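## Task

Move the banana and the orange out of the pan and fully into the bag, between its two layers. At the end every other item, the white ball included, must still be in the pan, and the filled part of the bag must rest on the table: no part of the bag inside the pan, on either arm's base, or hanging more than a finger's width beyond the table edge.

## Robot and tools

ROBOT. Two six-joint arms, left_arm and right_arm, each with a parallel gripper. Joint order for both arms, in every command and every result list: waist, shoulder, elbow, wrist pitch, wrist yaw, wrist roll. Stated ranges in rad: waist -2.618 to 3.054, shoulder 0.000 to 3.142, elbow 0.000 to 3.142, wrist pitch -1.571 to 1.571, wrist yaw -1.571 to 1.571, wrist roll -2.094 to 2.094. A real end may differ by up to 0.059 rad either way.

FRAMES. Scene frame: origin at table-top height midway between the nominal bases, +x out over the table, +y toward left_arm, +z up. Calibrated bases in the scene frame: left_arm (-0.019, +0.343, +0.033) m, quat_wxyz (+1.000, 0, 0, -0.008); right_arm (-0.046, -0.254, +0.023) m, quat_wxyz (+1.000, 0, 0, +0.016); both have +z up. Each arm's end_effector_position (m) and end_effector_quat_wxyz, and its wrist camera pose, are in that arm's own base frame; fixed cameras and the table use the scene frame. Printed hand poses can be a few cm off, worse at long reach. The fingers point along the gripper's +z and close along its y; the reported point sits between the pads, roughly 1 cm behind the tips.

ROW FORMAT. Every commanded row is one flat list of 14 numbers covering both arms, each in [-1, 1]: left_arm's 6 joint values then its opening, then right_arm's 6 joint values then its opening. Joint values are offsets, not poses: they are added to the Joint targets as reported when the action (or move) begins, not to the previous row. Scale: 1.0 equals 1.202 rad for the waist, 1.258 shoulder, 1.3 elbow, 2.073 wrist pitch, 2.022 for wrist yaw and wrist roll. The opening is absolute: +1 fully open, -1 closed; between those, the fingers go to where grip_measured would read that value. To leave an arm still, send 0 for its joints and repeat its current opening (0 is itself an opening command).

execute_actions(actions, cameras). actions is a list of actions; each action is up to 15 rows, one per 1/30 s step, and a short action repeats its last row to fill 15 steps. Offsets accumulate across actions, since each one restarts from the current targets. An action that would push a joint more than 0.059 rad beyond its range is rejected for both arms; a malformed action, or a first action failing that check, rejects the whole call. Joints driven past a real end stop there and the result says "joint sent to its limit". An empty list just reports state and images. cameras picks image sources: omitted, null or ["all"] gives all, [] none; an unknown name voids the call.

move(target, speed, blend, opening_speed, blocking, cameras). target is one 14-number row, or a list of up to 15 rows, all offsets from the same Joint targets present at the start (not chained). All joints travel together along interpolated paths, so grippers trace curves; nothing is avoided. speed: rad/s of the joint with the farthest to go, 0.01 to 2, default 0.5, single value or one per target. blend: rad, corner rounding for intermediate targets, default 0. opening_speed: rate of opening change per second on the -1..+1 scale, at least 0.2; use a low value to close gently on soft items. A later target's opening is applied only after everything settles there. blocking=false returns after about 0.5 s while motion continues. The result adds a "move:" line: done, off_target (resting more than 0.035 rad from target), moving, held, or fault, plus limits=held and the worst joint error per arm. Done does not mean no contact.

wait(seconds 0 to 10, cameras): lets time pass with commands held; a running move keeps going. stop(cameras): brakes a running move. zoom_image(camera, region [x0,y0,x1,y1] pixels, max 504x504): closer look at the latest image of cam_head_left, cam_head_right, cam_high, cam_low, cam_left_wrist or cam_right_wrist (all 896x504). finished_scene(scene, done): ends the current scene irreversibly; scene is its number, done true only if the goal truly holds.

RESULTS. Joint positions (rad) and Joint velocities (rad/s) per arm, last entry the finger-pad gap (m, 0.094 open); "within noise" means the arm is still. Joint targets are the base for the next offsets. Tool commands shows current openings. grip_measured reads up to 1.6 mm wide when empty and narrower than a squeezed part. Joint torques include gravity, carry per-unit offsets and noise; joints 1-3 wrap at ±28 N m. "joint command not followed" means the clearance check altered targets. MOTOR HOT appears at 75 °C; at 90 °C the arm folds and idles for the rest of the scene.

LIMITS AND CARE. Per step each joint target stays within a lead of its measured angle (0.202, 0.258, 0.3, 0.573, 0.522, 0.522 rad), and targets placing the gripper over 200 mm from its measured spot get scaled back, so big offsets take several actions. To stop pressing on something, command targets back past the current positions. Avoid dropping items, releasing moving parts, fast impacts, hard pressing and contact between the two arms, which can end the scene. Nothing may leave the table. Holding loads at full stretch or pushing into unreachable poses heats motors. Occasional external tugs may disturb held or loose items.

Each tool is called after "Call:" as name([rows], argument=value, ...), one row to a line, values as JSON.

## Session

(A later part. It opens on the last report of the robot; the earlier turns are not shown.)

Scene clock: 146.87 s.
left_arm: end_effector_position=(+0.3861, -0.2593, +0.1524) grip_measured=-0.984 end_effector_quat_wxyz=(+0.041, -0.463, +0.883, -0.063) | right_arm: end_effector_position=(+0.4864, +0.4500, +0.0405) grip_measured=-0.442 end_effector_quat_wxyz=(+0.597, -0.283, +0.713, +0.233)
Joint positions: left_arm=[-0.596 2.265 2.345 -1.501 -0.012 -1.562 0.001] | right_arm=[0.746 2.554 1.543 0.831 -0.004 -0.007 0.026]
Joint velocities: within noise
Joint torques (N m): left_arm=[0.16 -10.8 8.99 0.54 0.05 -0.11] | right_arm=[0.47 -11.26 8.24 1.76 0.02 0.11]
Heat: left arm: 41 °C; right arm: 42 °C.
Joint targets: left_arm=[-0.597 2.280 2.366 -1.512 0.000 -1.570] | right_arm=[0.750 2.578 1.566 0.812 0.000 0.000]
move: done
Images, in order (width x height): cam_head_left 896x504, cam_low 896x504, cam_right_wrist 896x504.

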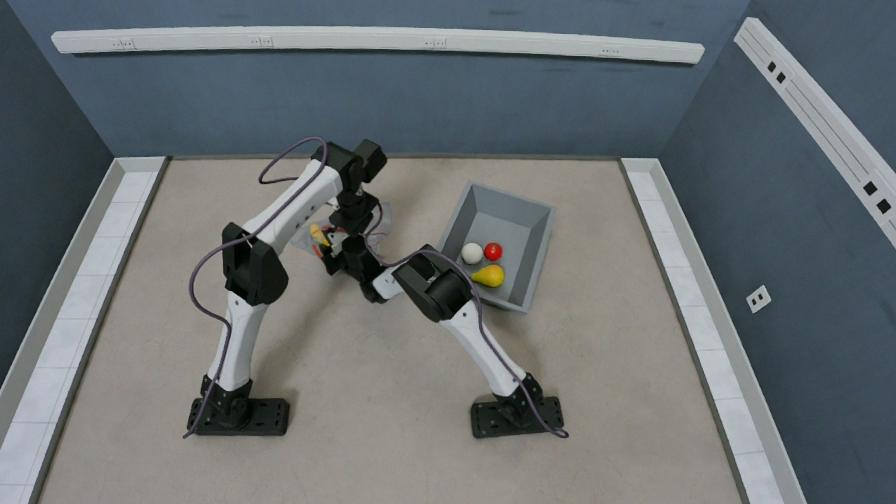

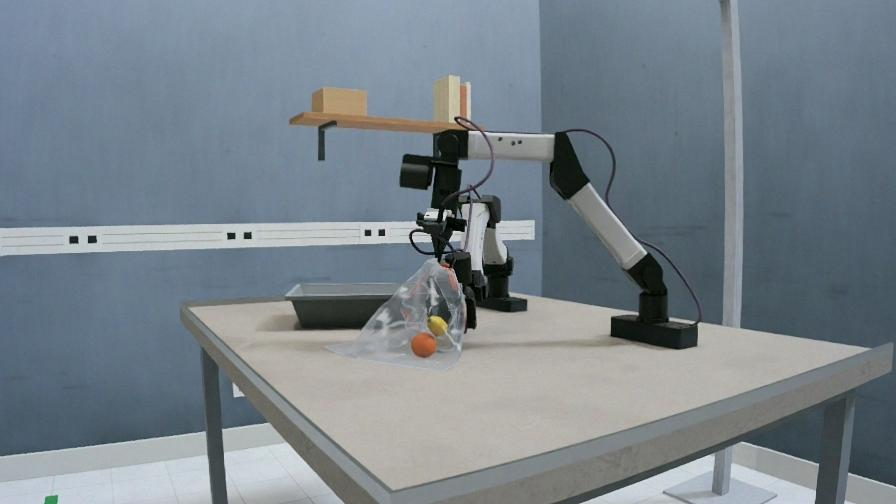

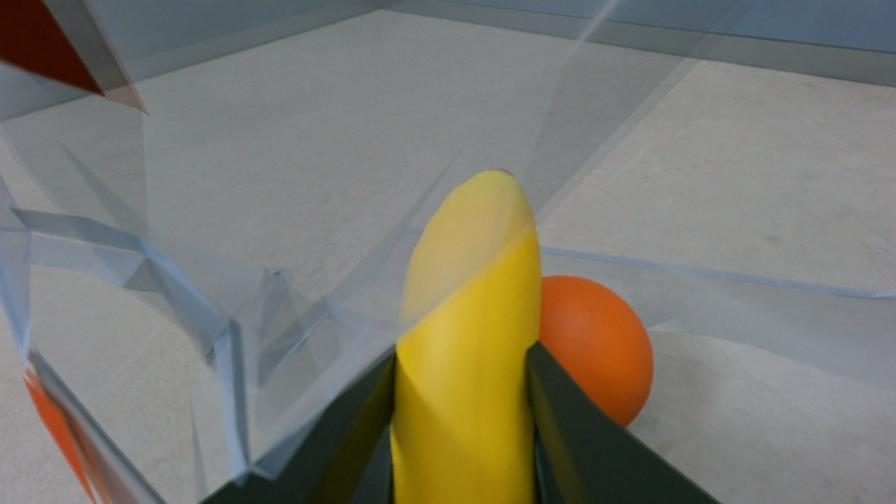

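Call:
move(target=[0,0,0,0,0,0,-1.0,0.004,0.0669,0.0177,0.0294,0,0,-0.6], speed=0.12, cameras=["cam_right_wrist","cam_low"])

Call:
zoom_image(camera="cam_low", region=[320, 220, 540, 380])

Scene clock: 148.37 s.
left_arm: end_effector_position=(+0.3861, -0.2593, +0.1524) grip_measured=-0.984 end_effector_quat_wxyz=(+0.041, -0.463, +0.883, -0.063) | right_arm: end_effector_position=(+0.4915, +0.4547, +0.0399) grip_measured=-0.442 end_effector_quat_wxyz=(+0.624, -0.274, +0.691, +0.243)
Joint positions: left_arm=[-0.596 2.265 2.345 -1.501 -0.012 -1.562 0.001] | right_arm=[0.746 2.617 1.581 0.932 -0.004 -0.007 0.026]
Joint velocities: within noise
Joint torques (N m): left_arm=[0.13 -10.77 8.96 0.54 0.05 -0.11] | right_arm=[0.94 -9.65 6.72 1.36 0.01 0.11]
Heat: left arm: 41 °C; right arm: 42 °C.
Joint targets: left_arm=[-0.597 2.280 2.366 -1.512 0.000 -1.570] | right_arm=[0.755 2.662 1.589 0.873 0.000 0.000]
move: off_target (right_arm); right_arm: the wrist pitch is farthest, 0.059 rad from its target
Images, in order (width x height): cam_low 896x504, cam_right_wrist 896x504.

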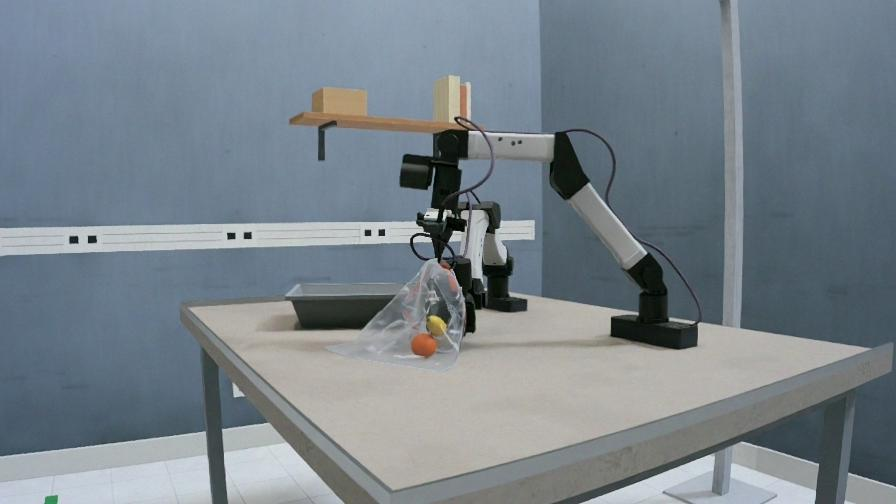

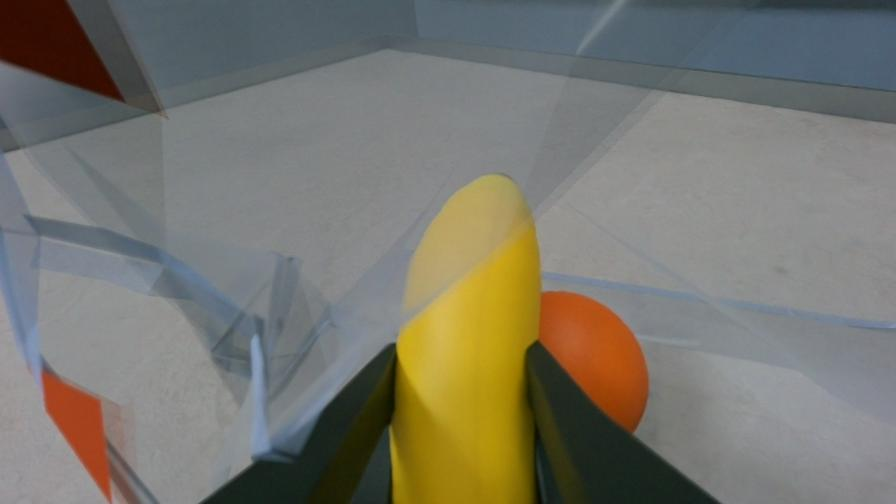

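Scaled by 2.291 from the camera's 896x504 image, which has a finer 1280x720 frame.

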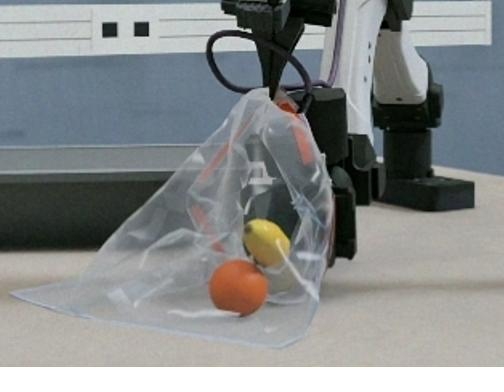

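Call:
move(target=[0,0,0,0,0,0,-1.0,0,-0.015,0,0.01,0,0,-0.38], opening_speed=0.2, speed=0.1, cameras=["cam_right_wrist","cam_low"])

Call:
zoom_image(camera="cam_low", region=[320, 220, 540, 380])

Scene clock: 149.97 s.
left_arm: end_effector_position=(+0.3861, -0.2593, +0.1524) grip_measured=-0.984 end_effector_quat_wxyz=(+0.041, -0.463, +0.883, -0.063) | right_arm: end_effector_position=(+0.4915, +0.4547, +0.0400) grip_measured=-0.376 end_effector_quat_wxyz=(+0.624, -0.274, +0.690, +0.243)
Joint positions: left_arm=[-0.596 2.265 2.345 -1.501 -0.012 -1.562 0.001] | right_arm=[0.746 2.617 1.581 0.932 -0.004 -0.007 0.029]
Joint velocities: within noise
Joint torques (N m): left_arm=[0.16 -10.78 8.99 0.55 0.04 -0.11] | right_arm=[0.94 -11.29 6.75 1.55 0.01 0.11]
Heat: left arm: 41 °C; right arm: 42 °C.
Joint targets: left_arm=[-0.597 2.280 2.366 -1.512 0.000 -1.570] | right_arm=[0.755 2.643 1.589 0.893 0.000 0.000]
move: off_target (right_arm); right_arm: the wrist pitch is farthest, 0.038 rad from its target
Images, in order (width x height): cam_low 896x504, cam_right_wrist 896x504.

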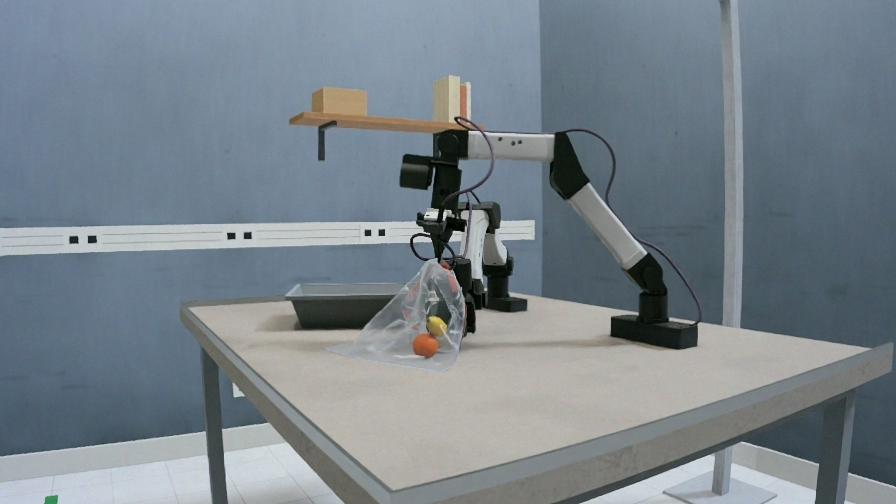

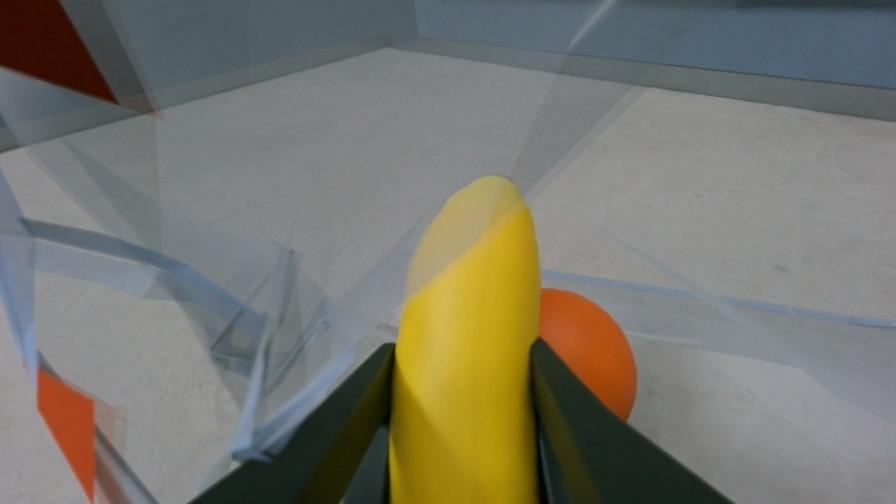

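Scaled by 2.291 from the camera's 896x504 image, which has a finer 1280x720 frame.

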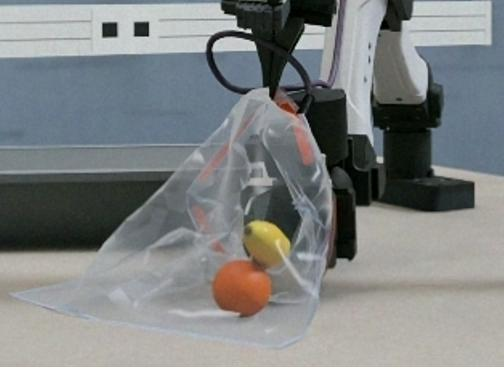

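Call:
move(target=[0,0,0,0,0,0,-1.0,0,0,0,0,0,0,-0.25], opening_speed=0.2, cameras=["cam_right_wrist","cam_low"])

Call:
zoom_image(camera="cam_low", region=[320, 220, 540, 380])

Scene clock: 151.07 s.
left_arm: end_effector_position=(+0.3861, -0.2593, +0.1524) grip_measured=-0.984 end_effector_quat_wxyz=(+0.041, -0.463, +0.883, -0.063) | right_arm: end_effector_position=(+0.4888, +0.4543, +0.0230) grip_measured=-0.251 end_effector_quat_wxyz=(+0.605, -0.281, +0.706, +0.237)
Joint positions: left_arm=[-0.596 2.265 2.345 -1.501 -0.012 -1.562 0.001] | right_arm=[0.748 2.628 1.581 0.891 -0.004 -0.006 0.035]
Joint velocities: within noise
Joint torques (N m): left_arm=[0.2 -10.77 8.96 0.55 0.04 -0.12] | right_arm=[0.75 -12.23 6.71 2 0.01 0.11]
Heat: left arm: 41 °C; right arm: 43 °C.
Joint targets: left_arm=[-0.597 2.280 2.366 -1.512 0.000 -1.570] | right_arm=[0.755 2.643 1.589 0.894 0.000 0.000]
move: done
Images, in order (width x height): cam_low 896x504, cam_right_wrist 896x504.

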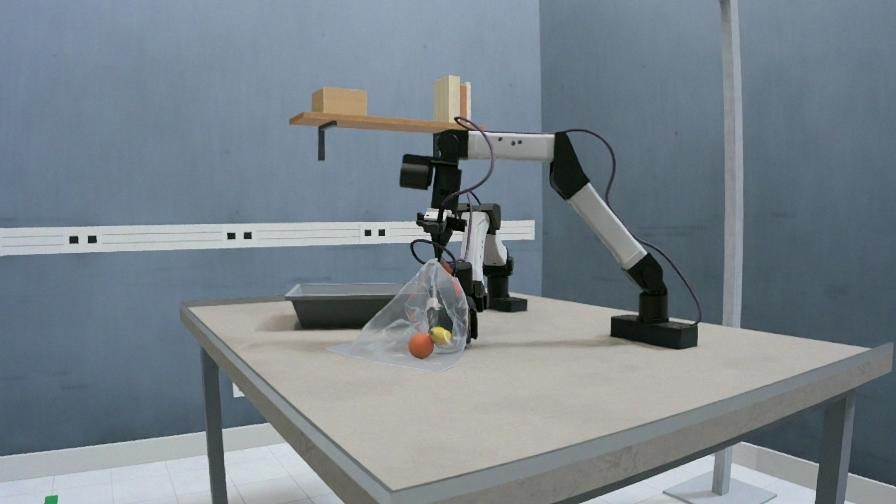

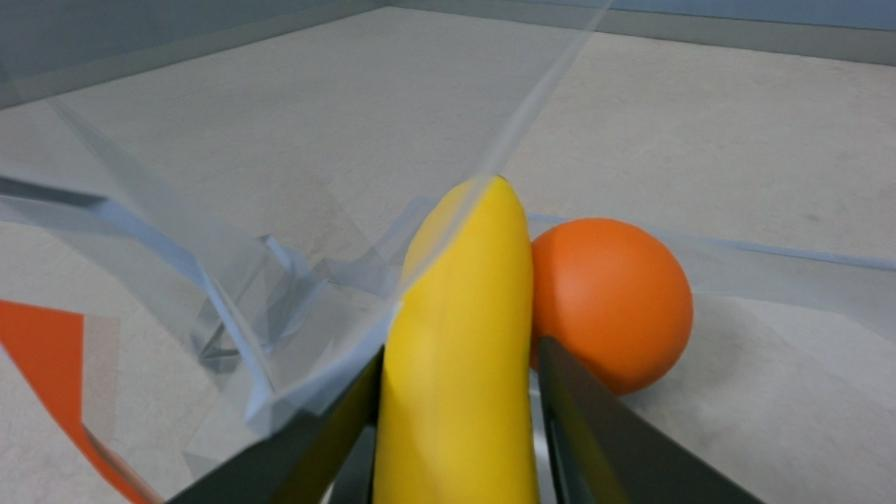

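Scaled by 2.291 from the camera's 896x504 image, which has a finer 1280x720 frame.

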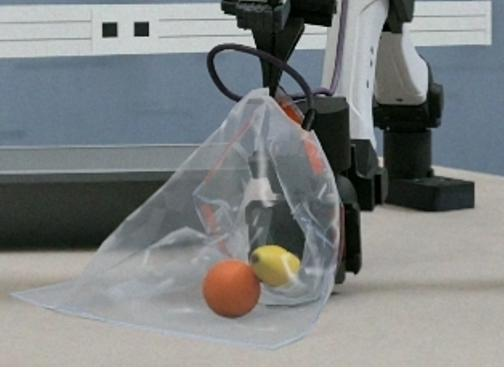

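Call:
move(target=[0,0,0,0,0,0,-1.0,0,0.0,0,0,0,0,0.05], opening_speed=0.3, cameras=["cam_right_wrist"])

Call:
move(target=[0,0,0,0,0,0,-1.0,-0.0083,-0.2549,-0.4862,0.1309,0,0,0.05], speed=0.2, cameras=["cam_right_wrist","cam_low"])

Call:
zoom_image(camera="cam_low", region=[320, 220, 540, 380])

Scene clock: 154.43 s.
left_arm: end_effector_position=(+0.3861, -0.2593, +0.1524) grip_measured=-0.984 end_effector_quat_wxyz=(+0.041, -0.463, +0.883, -0.063) | right_arm: end_effector_position=(+0.4888, +0.4543, +0.0226) grip_measured=+0.049 end_effector_quat_wxyz=(+0.605, -0.281, +0.707, +0.237)
Joint positions: left_arm=[-0.596 2.265 2.345 -1.501 -0.012 -1.562 0.001] | right_arm=[0.748 2.628 1.581 0.889 -0.004 -0.006 0.049]
Joint velocities: within noise
Joint torques (N m): left_arm=[0.17 -10.78 8.98 0.55 0.05 -0.12] | right_arm=[0.69 -12.22 6.68 2 0.02 0.11]
Heat: left arm: 41 °C; right arm: 43 °C.
Joint targets: left_arm=[-0.597 2.280 2.366 -1.511 0.000 -1.570] | right_arm=[0.755 2.643 1.589 0.893 0.000 0.000]
move: done
Images, in order (width x height): cam_right_wrist 896x504.

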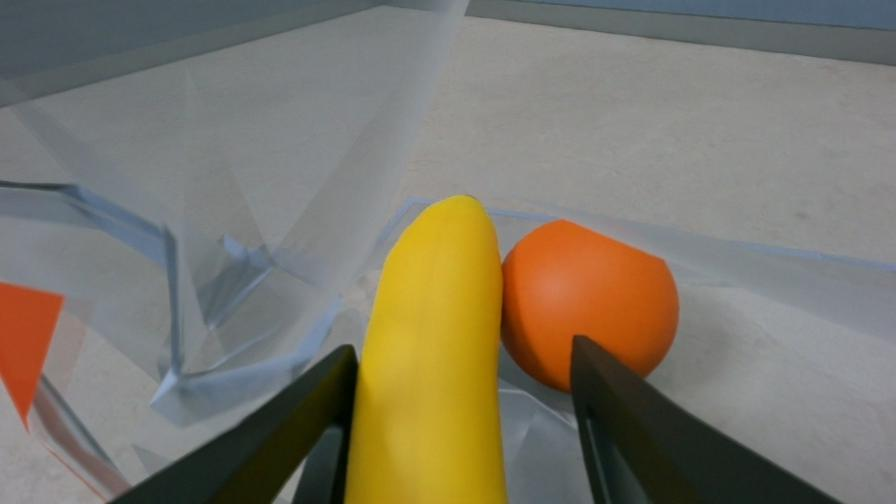

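Scene clock: 157.97 s.
left_arm: end_effector_position=(+0.3861, -0.2593, +0.1524) grip_measured=-0.984 end_effector_quat_wxyz=(+0.041, -0.463, +0.883, -0.063) | right_arm: end_effector_position=(+0.3997, +0.3717, +0.0025) grip_measured=+0.049 end_effector_quat_wxyz=(+0.568, -0.293, +0.736, +0.222)
Joint positions: left_arm=[-0.596 2.265 2.345 -1.501 -0.012 -1.562 0.001] | right_arm=[0.748 2.371 0.962 1.15 -0.004 -0.008 0.049]
Joint velocities: within noise
Joint torques (N m): left_arm=[0.14 -10.77 8.98 0.54 0.05 -0.11] | right_arm=[-0.27 -14.79 3.64 2.12 0.01 0.12]
Heat: left arm: 41 °C; right arm: 45 °C.
Joint targets: left_arm=[-0.597 2.280 2.366 -1.511 0.000 -1.570] | right_arm=[0.745 2.322 0.957 1.165 0.000 0.000]
move: off_target (right_arm); right_arm: the shoulder is farthest, 0.048 rad from its target
Images, in order (width x height): cam_low 896x504, cam_right_wrist 896x504.

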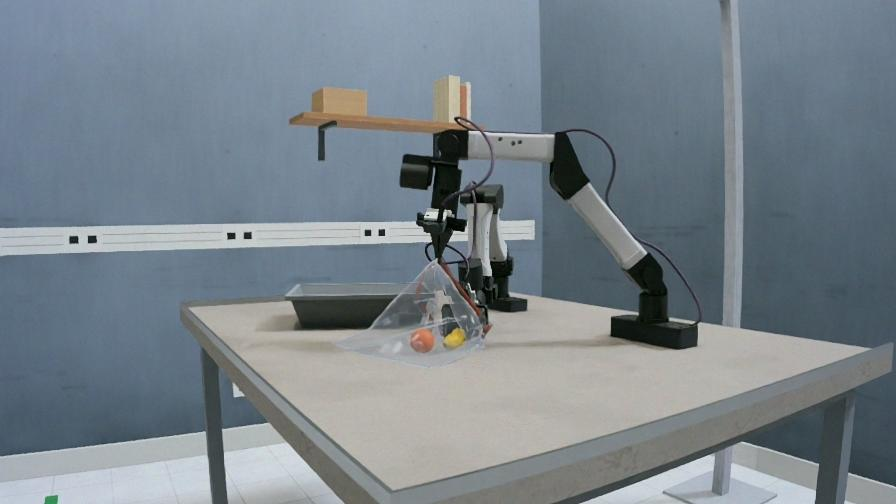

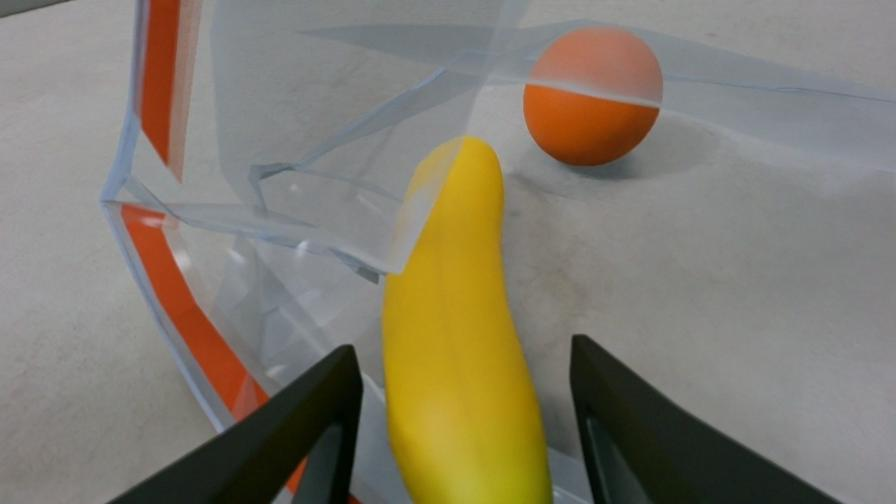

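Scaled by 2.291 from the camera's 896x504 image, which has a finer 1280x720 frame.

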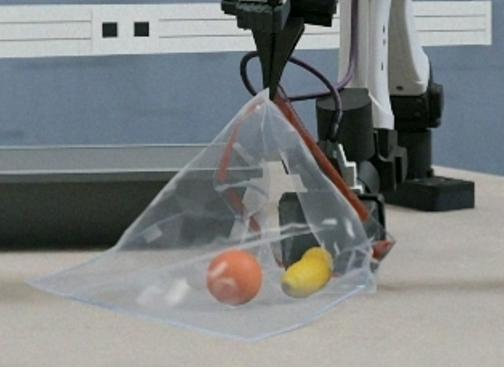

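Call:
move(target=[0,0,0,0,0,0,-1.0,0,0.0,0,0,0,0,-0.5], opening_speed=0.3, cameras=["cam_right_wrist"])

Scene clock: 160.80 s.
left_arm: end_effector_position=(+0.3861, -0.2593, +0.1524) grip_measured=-0.984 end_effector_quat_wxyz=(+0.041, -0.463, +0.883, -0.063) | right_arm: end_effector_position=(+0.3997, +0.3716, +0.0024) grip_measured=-0.449 end_effector_quat_wxyz=(+0.568, -0.293, +0.736, +0.222)
Joint positions: left_arm=[-0.596 2.265 2.345 -1.501 -0.012 -1.562 0.001] | right_arm=[0.748 2.371 0.962 1.15 -0.004 -0.008 0.026]
Joint velocities: within noise
Joint torques (N m): left_arm=[0.18 -10.8 8.96 0.55 0.04 -0.11] | right_arm=[-0.28 -14.76 3.73 2.09 0.01 0.12]
Heat: left arm: 41 °C; right arm: 46 °C.
Joint targets: left_arm=[-0.597 2.280 2.366 -1.511 0.000 -1.570] | right_arm=[0.745 2.322 0.957 1.165 0.000 0.000]
move: off_target (right_arm); right_arm: the shoulder is farthest, 0.049 rad from its target
Images, in order (width x height): cam_right_wrist 896x504.

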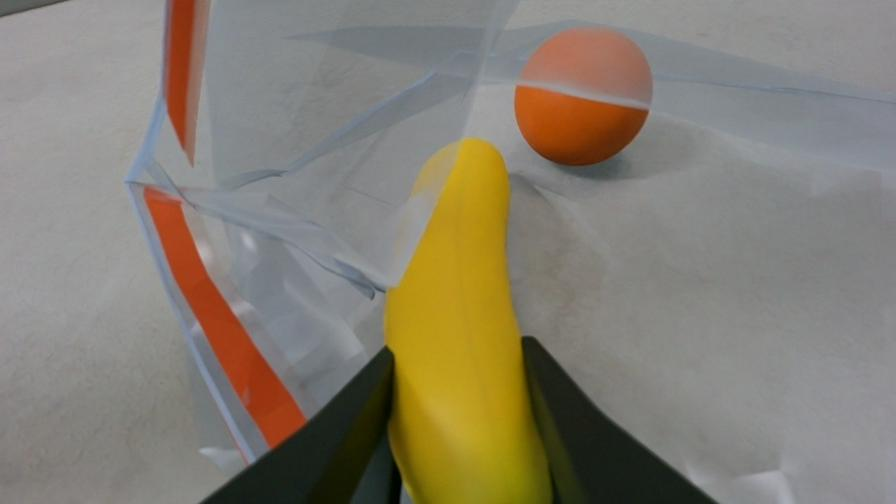

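Call:
move([
  [0,0,0,0,0,0,-1.0,0,0.0944,0.2274,-0.0854,0,0,-0.55],
  [0,0,0,0,0,0,-1.0,0,0.2034,0.4682,-0.1703,0,0,-0.55],
], speed=0.25, blend=0.03, cameras=["cam_right_wrist","cam_low"])

Call:
zoom_image(camera="cam_low", region=[320, 220, 540, 380])

Scene clock: 164.23 s.
left_arm: end_effector_position=(+0.3861, -0.2593, +0.1524) grip_measured=-0.984 end_effector_quat_wxyz=(+0.041, -0.463, +0.883, -0.063) | right_arm: end_effector_position=(+0.4831, +0.4490, +0.0260) grip_measured=-0.456 end_effector_quat_wxyz=(+0.582, -0.289, +0.725, +0.228)
Joint positions: left_arm=[-0.596 2.265 2.345 -1.501 -0.012 -1.562 0.001] | right_arm=[0.748 2.563 1.538 0.803 -0.004 -0.007 0.026]
Joint velocities: within noise
Joint torques (N m): left_arm=[0.16 -10.74 8.96 0.55 0.05 -0.12] | right_arm=[-0.28 -11.97 8.61 2.03 0 0.12]
Heat: left arm: 41 °C; right arm: 47 °C.
Joint targets: left_arm=[-0.597 2.280 2.366 -1.511 0.000 -1.570] | right_arm=[0.745 2.578 1.565 0.812 0.000 0.000]
move: done
Images, in order (width x height): cam_low 896x504, cam_right_wrist 896x504.

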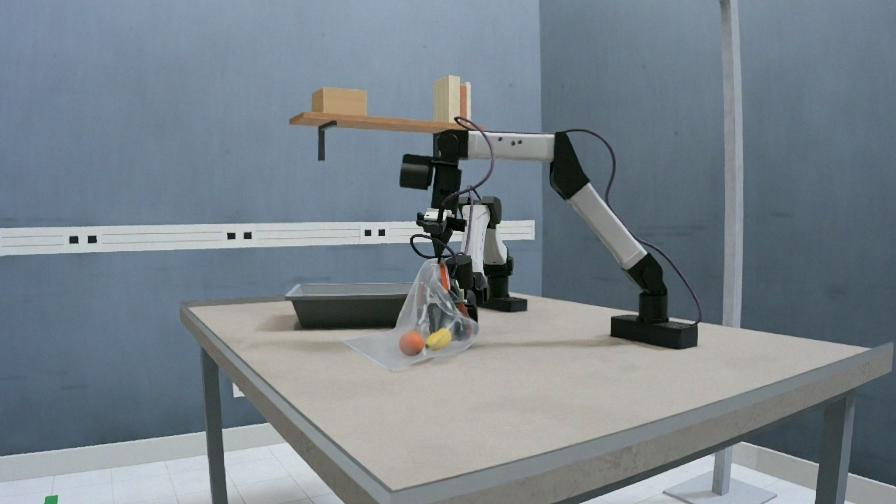

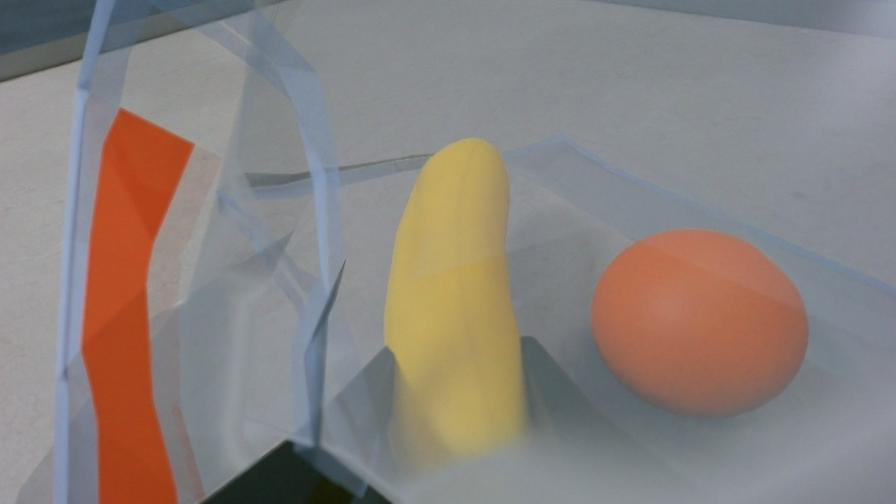

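Scaled by 2.291 from the camera's 896x504 image, which has a finer 1280x720 frame.

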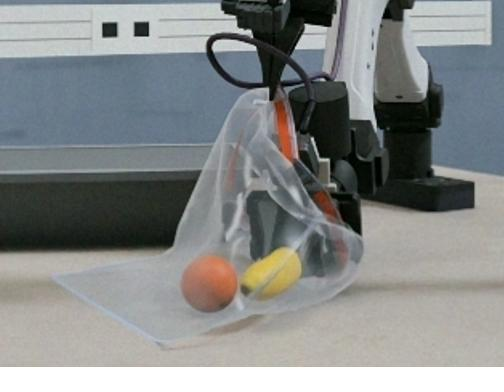

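Call:
move(target=[0,0,0,0,0,0,-1.0,0,0.0,0,0,0,0,0.1], opening_speed=0.35, cameras=["cam_right_wrist"])

Call:
move(target=[0,0,0,0,0,0,-1.0,0,-0.0762,-0.0753,0.0015,0,0,0.1], speed=0.12, cameras=["cam_right_wrist","cam_low"])

Call:
zoom_image(camera="cam_low", region=[320, 220, 540, 380])

Scene clock: 167.07 s.
left_arm: end_effector_position=(+0.3861, -0.2593, +0.1524) grip_measured=-0.984 end_effector_quat_wxyz=(+0.041, -0.463, +0.883, -0.063) | right_arm: end_effector_position=(+0.4830, +0.4489, +0.0258) grip_measured=+0.099 end_effector_quat_wxyz=(+0.582, -0.289, +0.726, +0.227)
Joint positions: left_arm=[-0.596 2.265 2.345 -1.501 -0.012 -1.562 0.001] | right_arm=[0.748 2.563 1.538 0.802 -0.004 -0.007 0.052]
Joint velocities: within noise
Joint torques (N m): left_arm=[0.13 -10.78 8.95 0.55 0.05 -0.12] | right_arm=[-0.28 -11.97 8.59 2.05 0.01 0.11]
Heat: left arm: 41 °C; right arm: 48 °C.
Joint targets: left_arm=[-0.597 2.280 2.366 -1.511 0.000 -1.570] | right_arm=[0.745 2.578 1.565 0.812 0.000 0.000]
move: done
Images, in order (width x height): cam_right_wrist 896x504.

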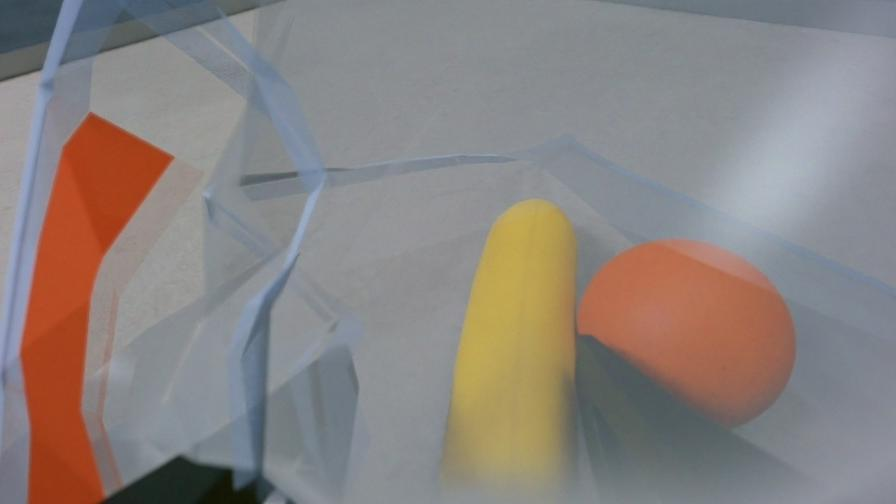

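Scene clock: 167.87 s.
left_arm: end_effector_position=(+0.3861, -0.2593, +0.1524) grip_measured=-0.984 end_effector_quat_wxyz=(+0.041, -0.463, +0.883, -0.063) | right_arm: end_effector_position=(+0.4782, +0.4444, +0.0133) grip_measured=+0.099 end_effector_quat_wxyz=(+0.569, -0.293, +0.735, +0.223)
Joint positions: left_arm=[-0.596 2.265 2.345 -1.501 -0.012 -1.562 0.001] | right_arm=[0.748 2.563 1.512 0.795 -0.004 -0.007 0.052]
Joint velocities: within noise
Joint torques (N m): left_arm=[0.12 -10.77 8.98 0.53 0.05 -0.12] | right_arm=[-0.02 -13.19 6.11 2.02 -0.03 0.04]
Heat: left arm: 41 °C; right arm: 48 °C.
Joint targets: left_arm=[-0.597 2.280 2.366 -1.511 0.000 -1.570] | right_arm=[0.748 2.563 1.514 0.802 -0.004 -0.007]
move: held (right_arm; a check stopped the path); limits=held; right_arm: the shoulder is farthest, 0.080 rad from its target
joint command not followed: on one or more control steps a check withheld the commanded joint targets of the right arm, and it was not sent them on those steps.
cause: the commanded joint targets, or the way to them, would bring a part of the robot too close to another arm (this arm's wrist (the part past the wrist pitch) and the left arm's fingers).
Images, in order (width x height): cam_low 896x504, cam_right_wrist 896x504.

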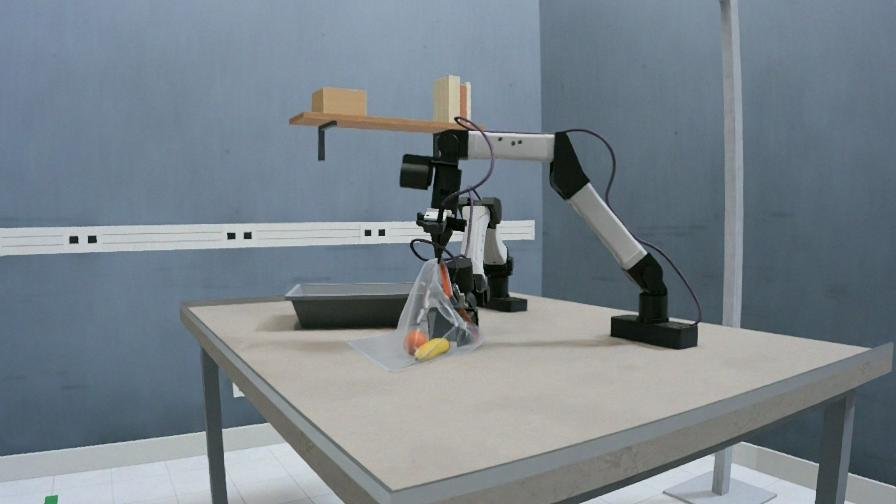

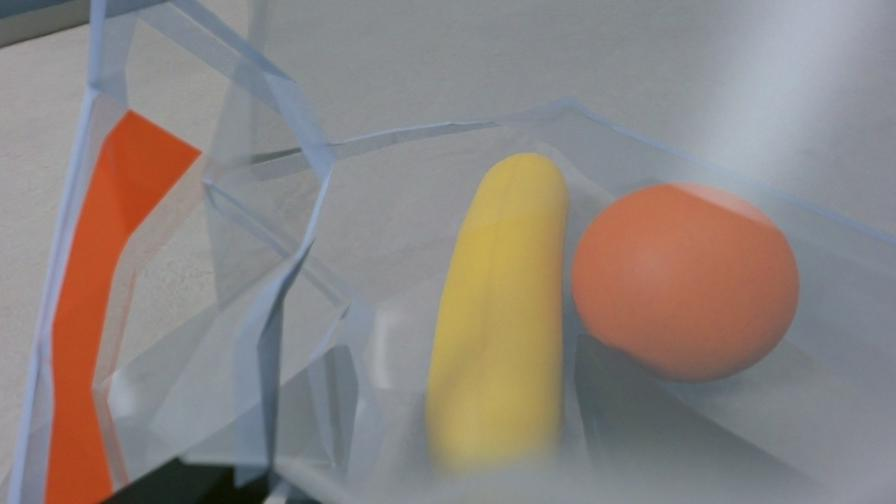

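Scaled by 2.291 from the camera's 896x504 image, which has a finer 1280x720 frame.

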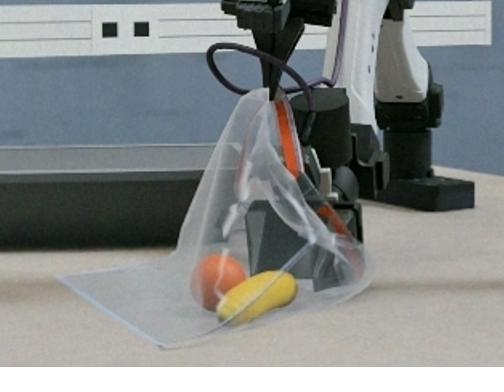

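Call:
move(target=[0,0,0,0,0,0,-1.0,0,-0.1375,-0.2405,0.1042,0,0,0.1], speed=0.15, cameras=["cam_right_wrist","cam_low"])

Call:
zoom_image(camera="cam_low", region=[320, 220, 540, 380])

Scene clock: 171.07 s.
left_arm: end_effector_position=(+0.3861, -0.2593, +0.1524) grip_measured=-0.984 end_effector_quat_wxyz=(+0.041, -0.463, +0.883, -0.063) | right_arm: end_effector_position=(+0.4376, +0.4068, +0.0106) grip_measured=+0.099 end_effector_quat_wxyz=(+0.573, -0.291, +0.732, +0.224)
Joint positions: left_arm=[-0.596 2.265 2.345 -1.501 -0.012 -1.562 0.001] | right_arm=[0.748 2.447 1.206 0.996 -0.004 -0.006 0.052]
Joint velocities: within noise
Joint torques (N m): left_arm=[0.13 -10.76 8.94 0.54 0.05 -0.12] | right_arm=[0.06 -16.77 4.7 2.17 -0.03 0.03]
Heat: left arm: 41 °C; right arm: 50 °C.
Joint targets: left_arm=[-0.597 2.280 2.366 -1.511 0.000 -1.570] | right_arm=[0.748 2.390 1.202 1.018 -0.004 -0.007]
move: off_target (right_arm); right_arm: the shoulder is farthest, 0.057 rad from its target
Images, in order (width x height): cam_low 896x504, cam_right_wrist 896x504.

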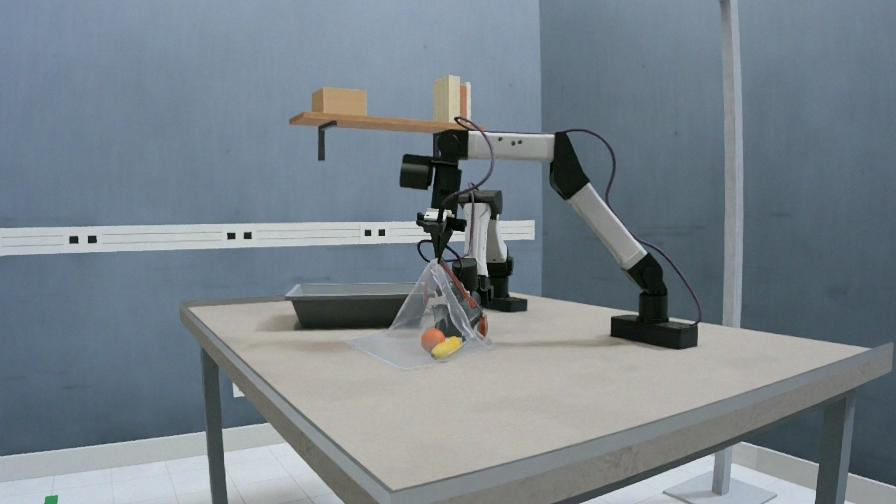

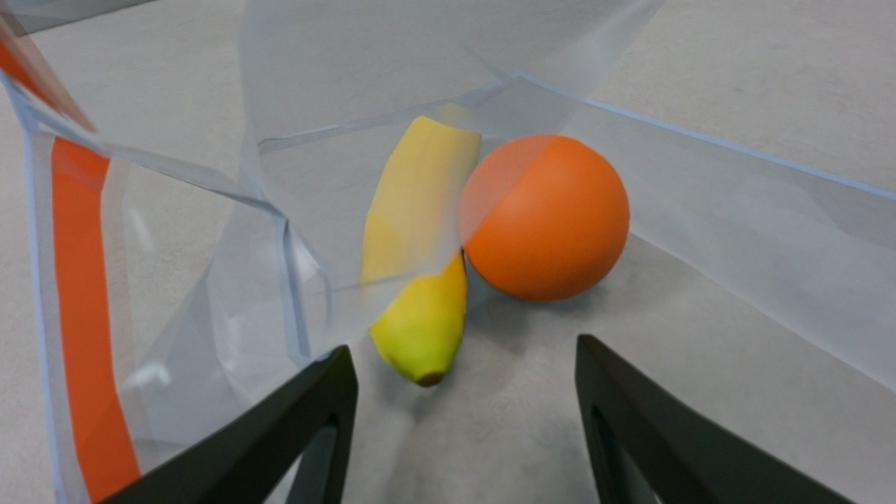

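Scaled by 2.291 from the camera's 896x504 image, which has a finer 1280x720 frame.

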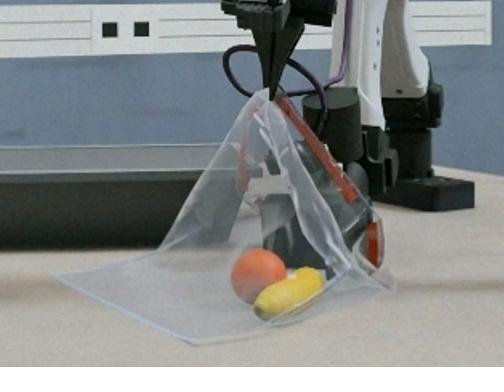

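Call:
move([
  [0,0,0,0,0,0,-1.0,0,-0.1669,-0.2643,0.0743,0,0,0.1],
  [0,0,0,0,0,0,-1.0,-0.0316,-0.3657,-0.5885,0.1235,0,0,0.1],
], speed=0.25, blend=0.03, cameras=["cam_right_wrist","cam_low"])

Call:
zoom_image(camera="cam_low", region=[320, 220, 540, 380])

Scene clock: 175.00 s.
left_arm: end_effector_position=(+0.3861, -0.2593, +0.1524) grip_measured=-0.984 end_effector_quat_wxyz=(+0.041, -0.463, +0.883, -0.063) | right_arm: end_effector_position=(+0.3230, +0.2826, +0.0486) grip_measured=+0.099 end_effector_quat_wxyz=(+0.566, -0.283, +0.745, +0.212)
Joint positions: left_arm=[-0.596 2.265 2.345 -1.501 -0.012 -1.562 0.001] | right_arm=[0.717 1.966 0.44 1.252 -0.004 -0.006 0.052]
Joint velocities: within noise
Joint torques (N m): left_arm=[0.14 -10.78 8.95 0.55 0.04 -0.11] | right_arm=[-0.69 -10.15 3.26 2.14 -0.03 0.03]
Heat: left arm: 42 °C; right arm: 51 °C.
Joint targets: left_arm=[-0.597 2.280 2.366 -1.511 0.000 -1.570] | right_arm=[0.710 1.930 0.437 1.275 -0.004 -0.007]
move: off_target (right_arm); right_arm: the shoulder is farthest, 0.036 rad from its target
Images, in order (width x height): cam_low 896x504, cam_right_wrist 896x504.

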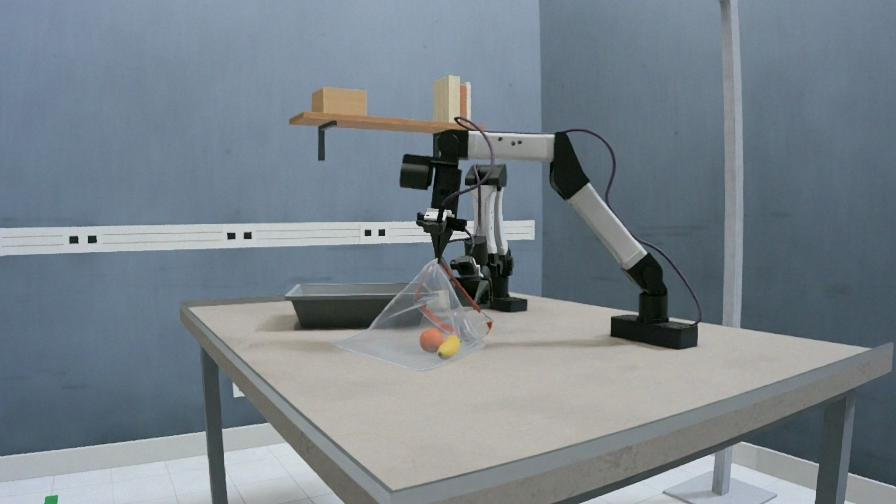

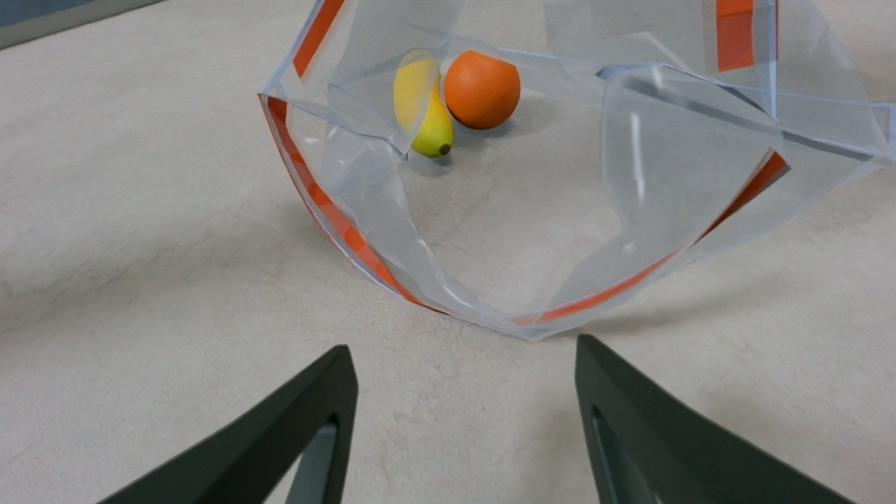

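Scaled by 2.291 from the camera's 896x504 image, which has a finer 1280x720 frame.

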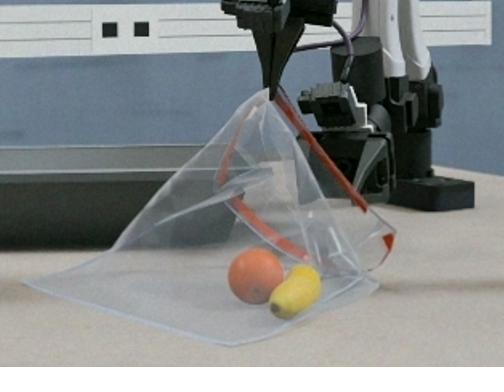

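Call:
move([
  [0,0,0,0,0,0,-1.0,0,-0.4912,0.2738,-0.6541,0,0,0.1],
  [0,0,0,0,0,0,-1.0,-0.9,-0.4912,0.2738,-0.6541,0,0,-0.3],
], speed=[0.7,0.7], cameras=["cam_head_left","cam_low","cam_right_wrist"])

Call:
zoom_image(camera="cam_head_left", region=[260, 170, 560, 340])

Scene clock: 179.97 s.
left_arm: end_effector_position=(+0.3861, -0.2593, +0.1524) grip_measured=-0.984 end_effector_quat_wxyz=(+0.041, -0.463, +0.883, -0.063) | right_arm: end_effector_position=(+0.3662, -0.1402, +0.1399) grip_measured=-0.299 end_effector_quat_wxyz=(+0.436, +0.160, +0.882, -0.080)
Joint positions: left_arm=[-0.596 2.265 2.345 -1.501 -0.012 -1.562 0.001] | right_arm=[-0.368 1.333 0.766 -0.086 -0.004 -0.006 0.033]
Joint velocities: within noise
Joint torques (N m): left_arm=[0.14 -10.78 8.98 0.54 0.04 -0.11] | right_arm=[-0.35 -6.86 9.68 1.77 -0.02 0.03]
Heat: left arm: 42 °C; right arm: 49 °C.
Joint targets: left_arm=[-0.597 2.280 2.366 -1.511 0.000 -1.570] | right_arm=[-0.372 1.312 0.792 -0.082 -0.004 -0.007]
move: done
Images, in order (width x height): cam_head_left 896x504, cam_low 896x504, cam_right_wrist 896x504.

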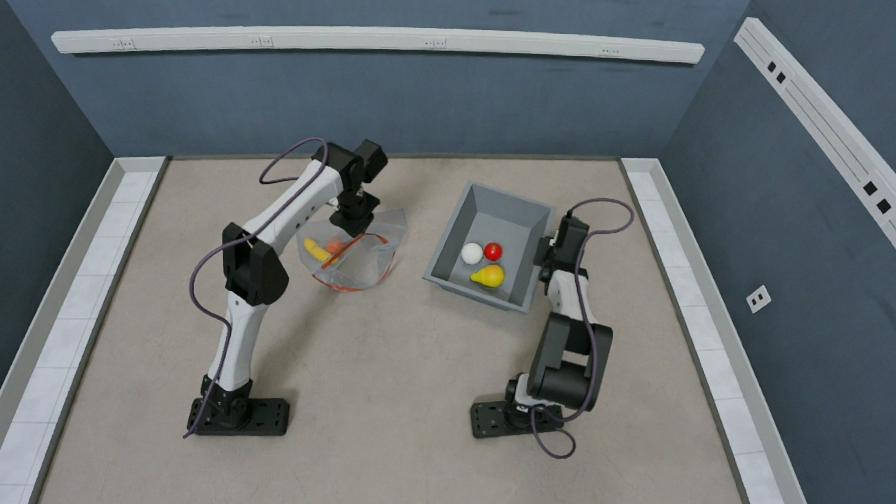

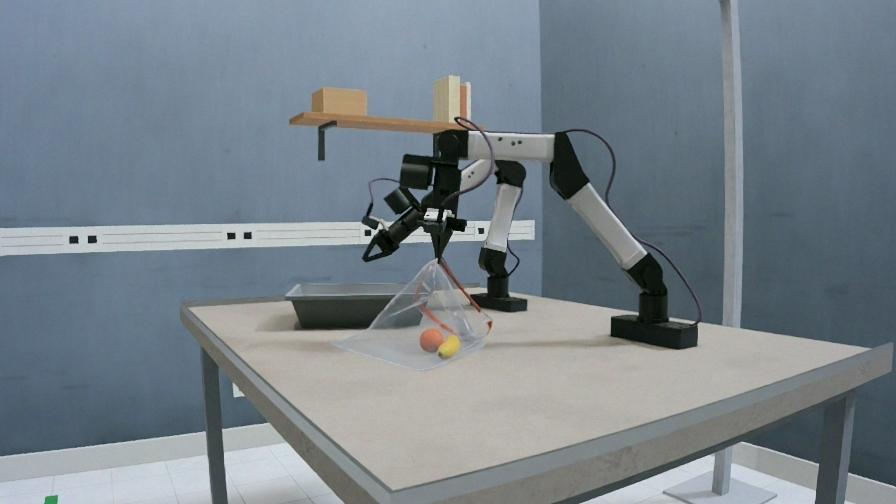

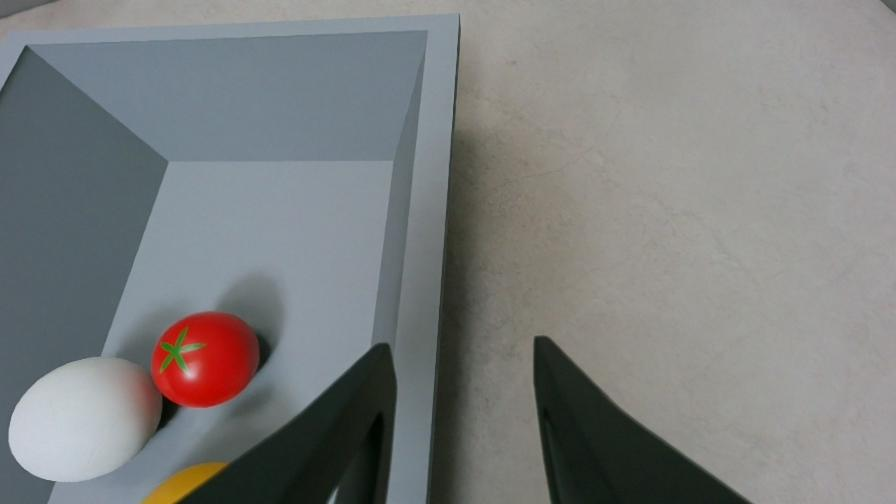

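Scaled by 1.680 from the camera's 896x504 image, which has a finer 1280x720 frame.

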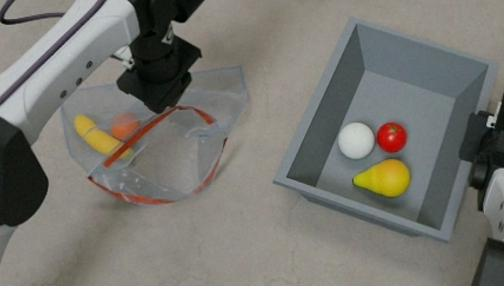

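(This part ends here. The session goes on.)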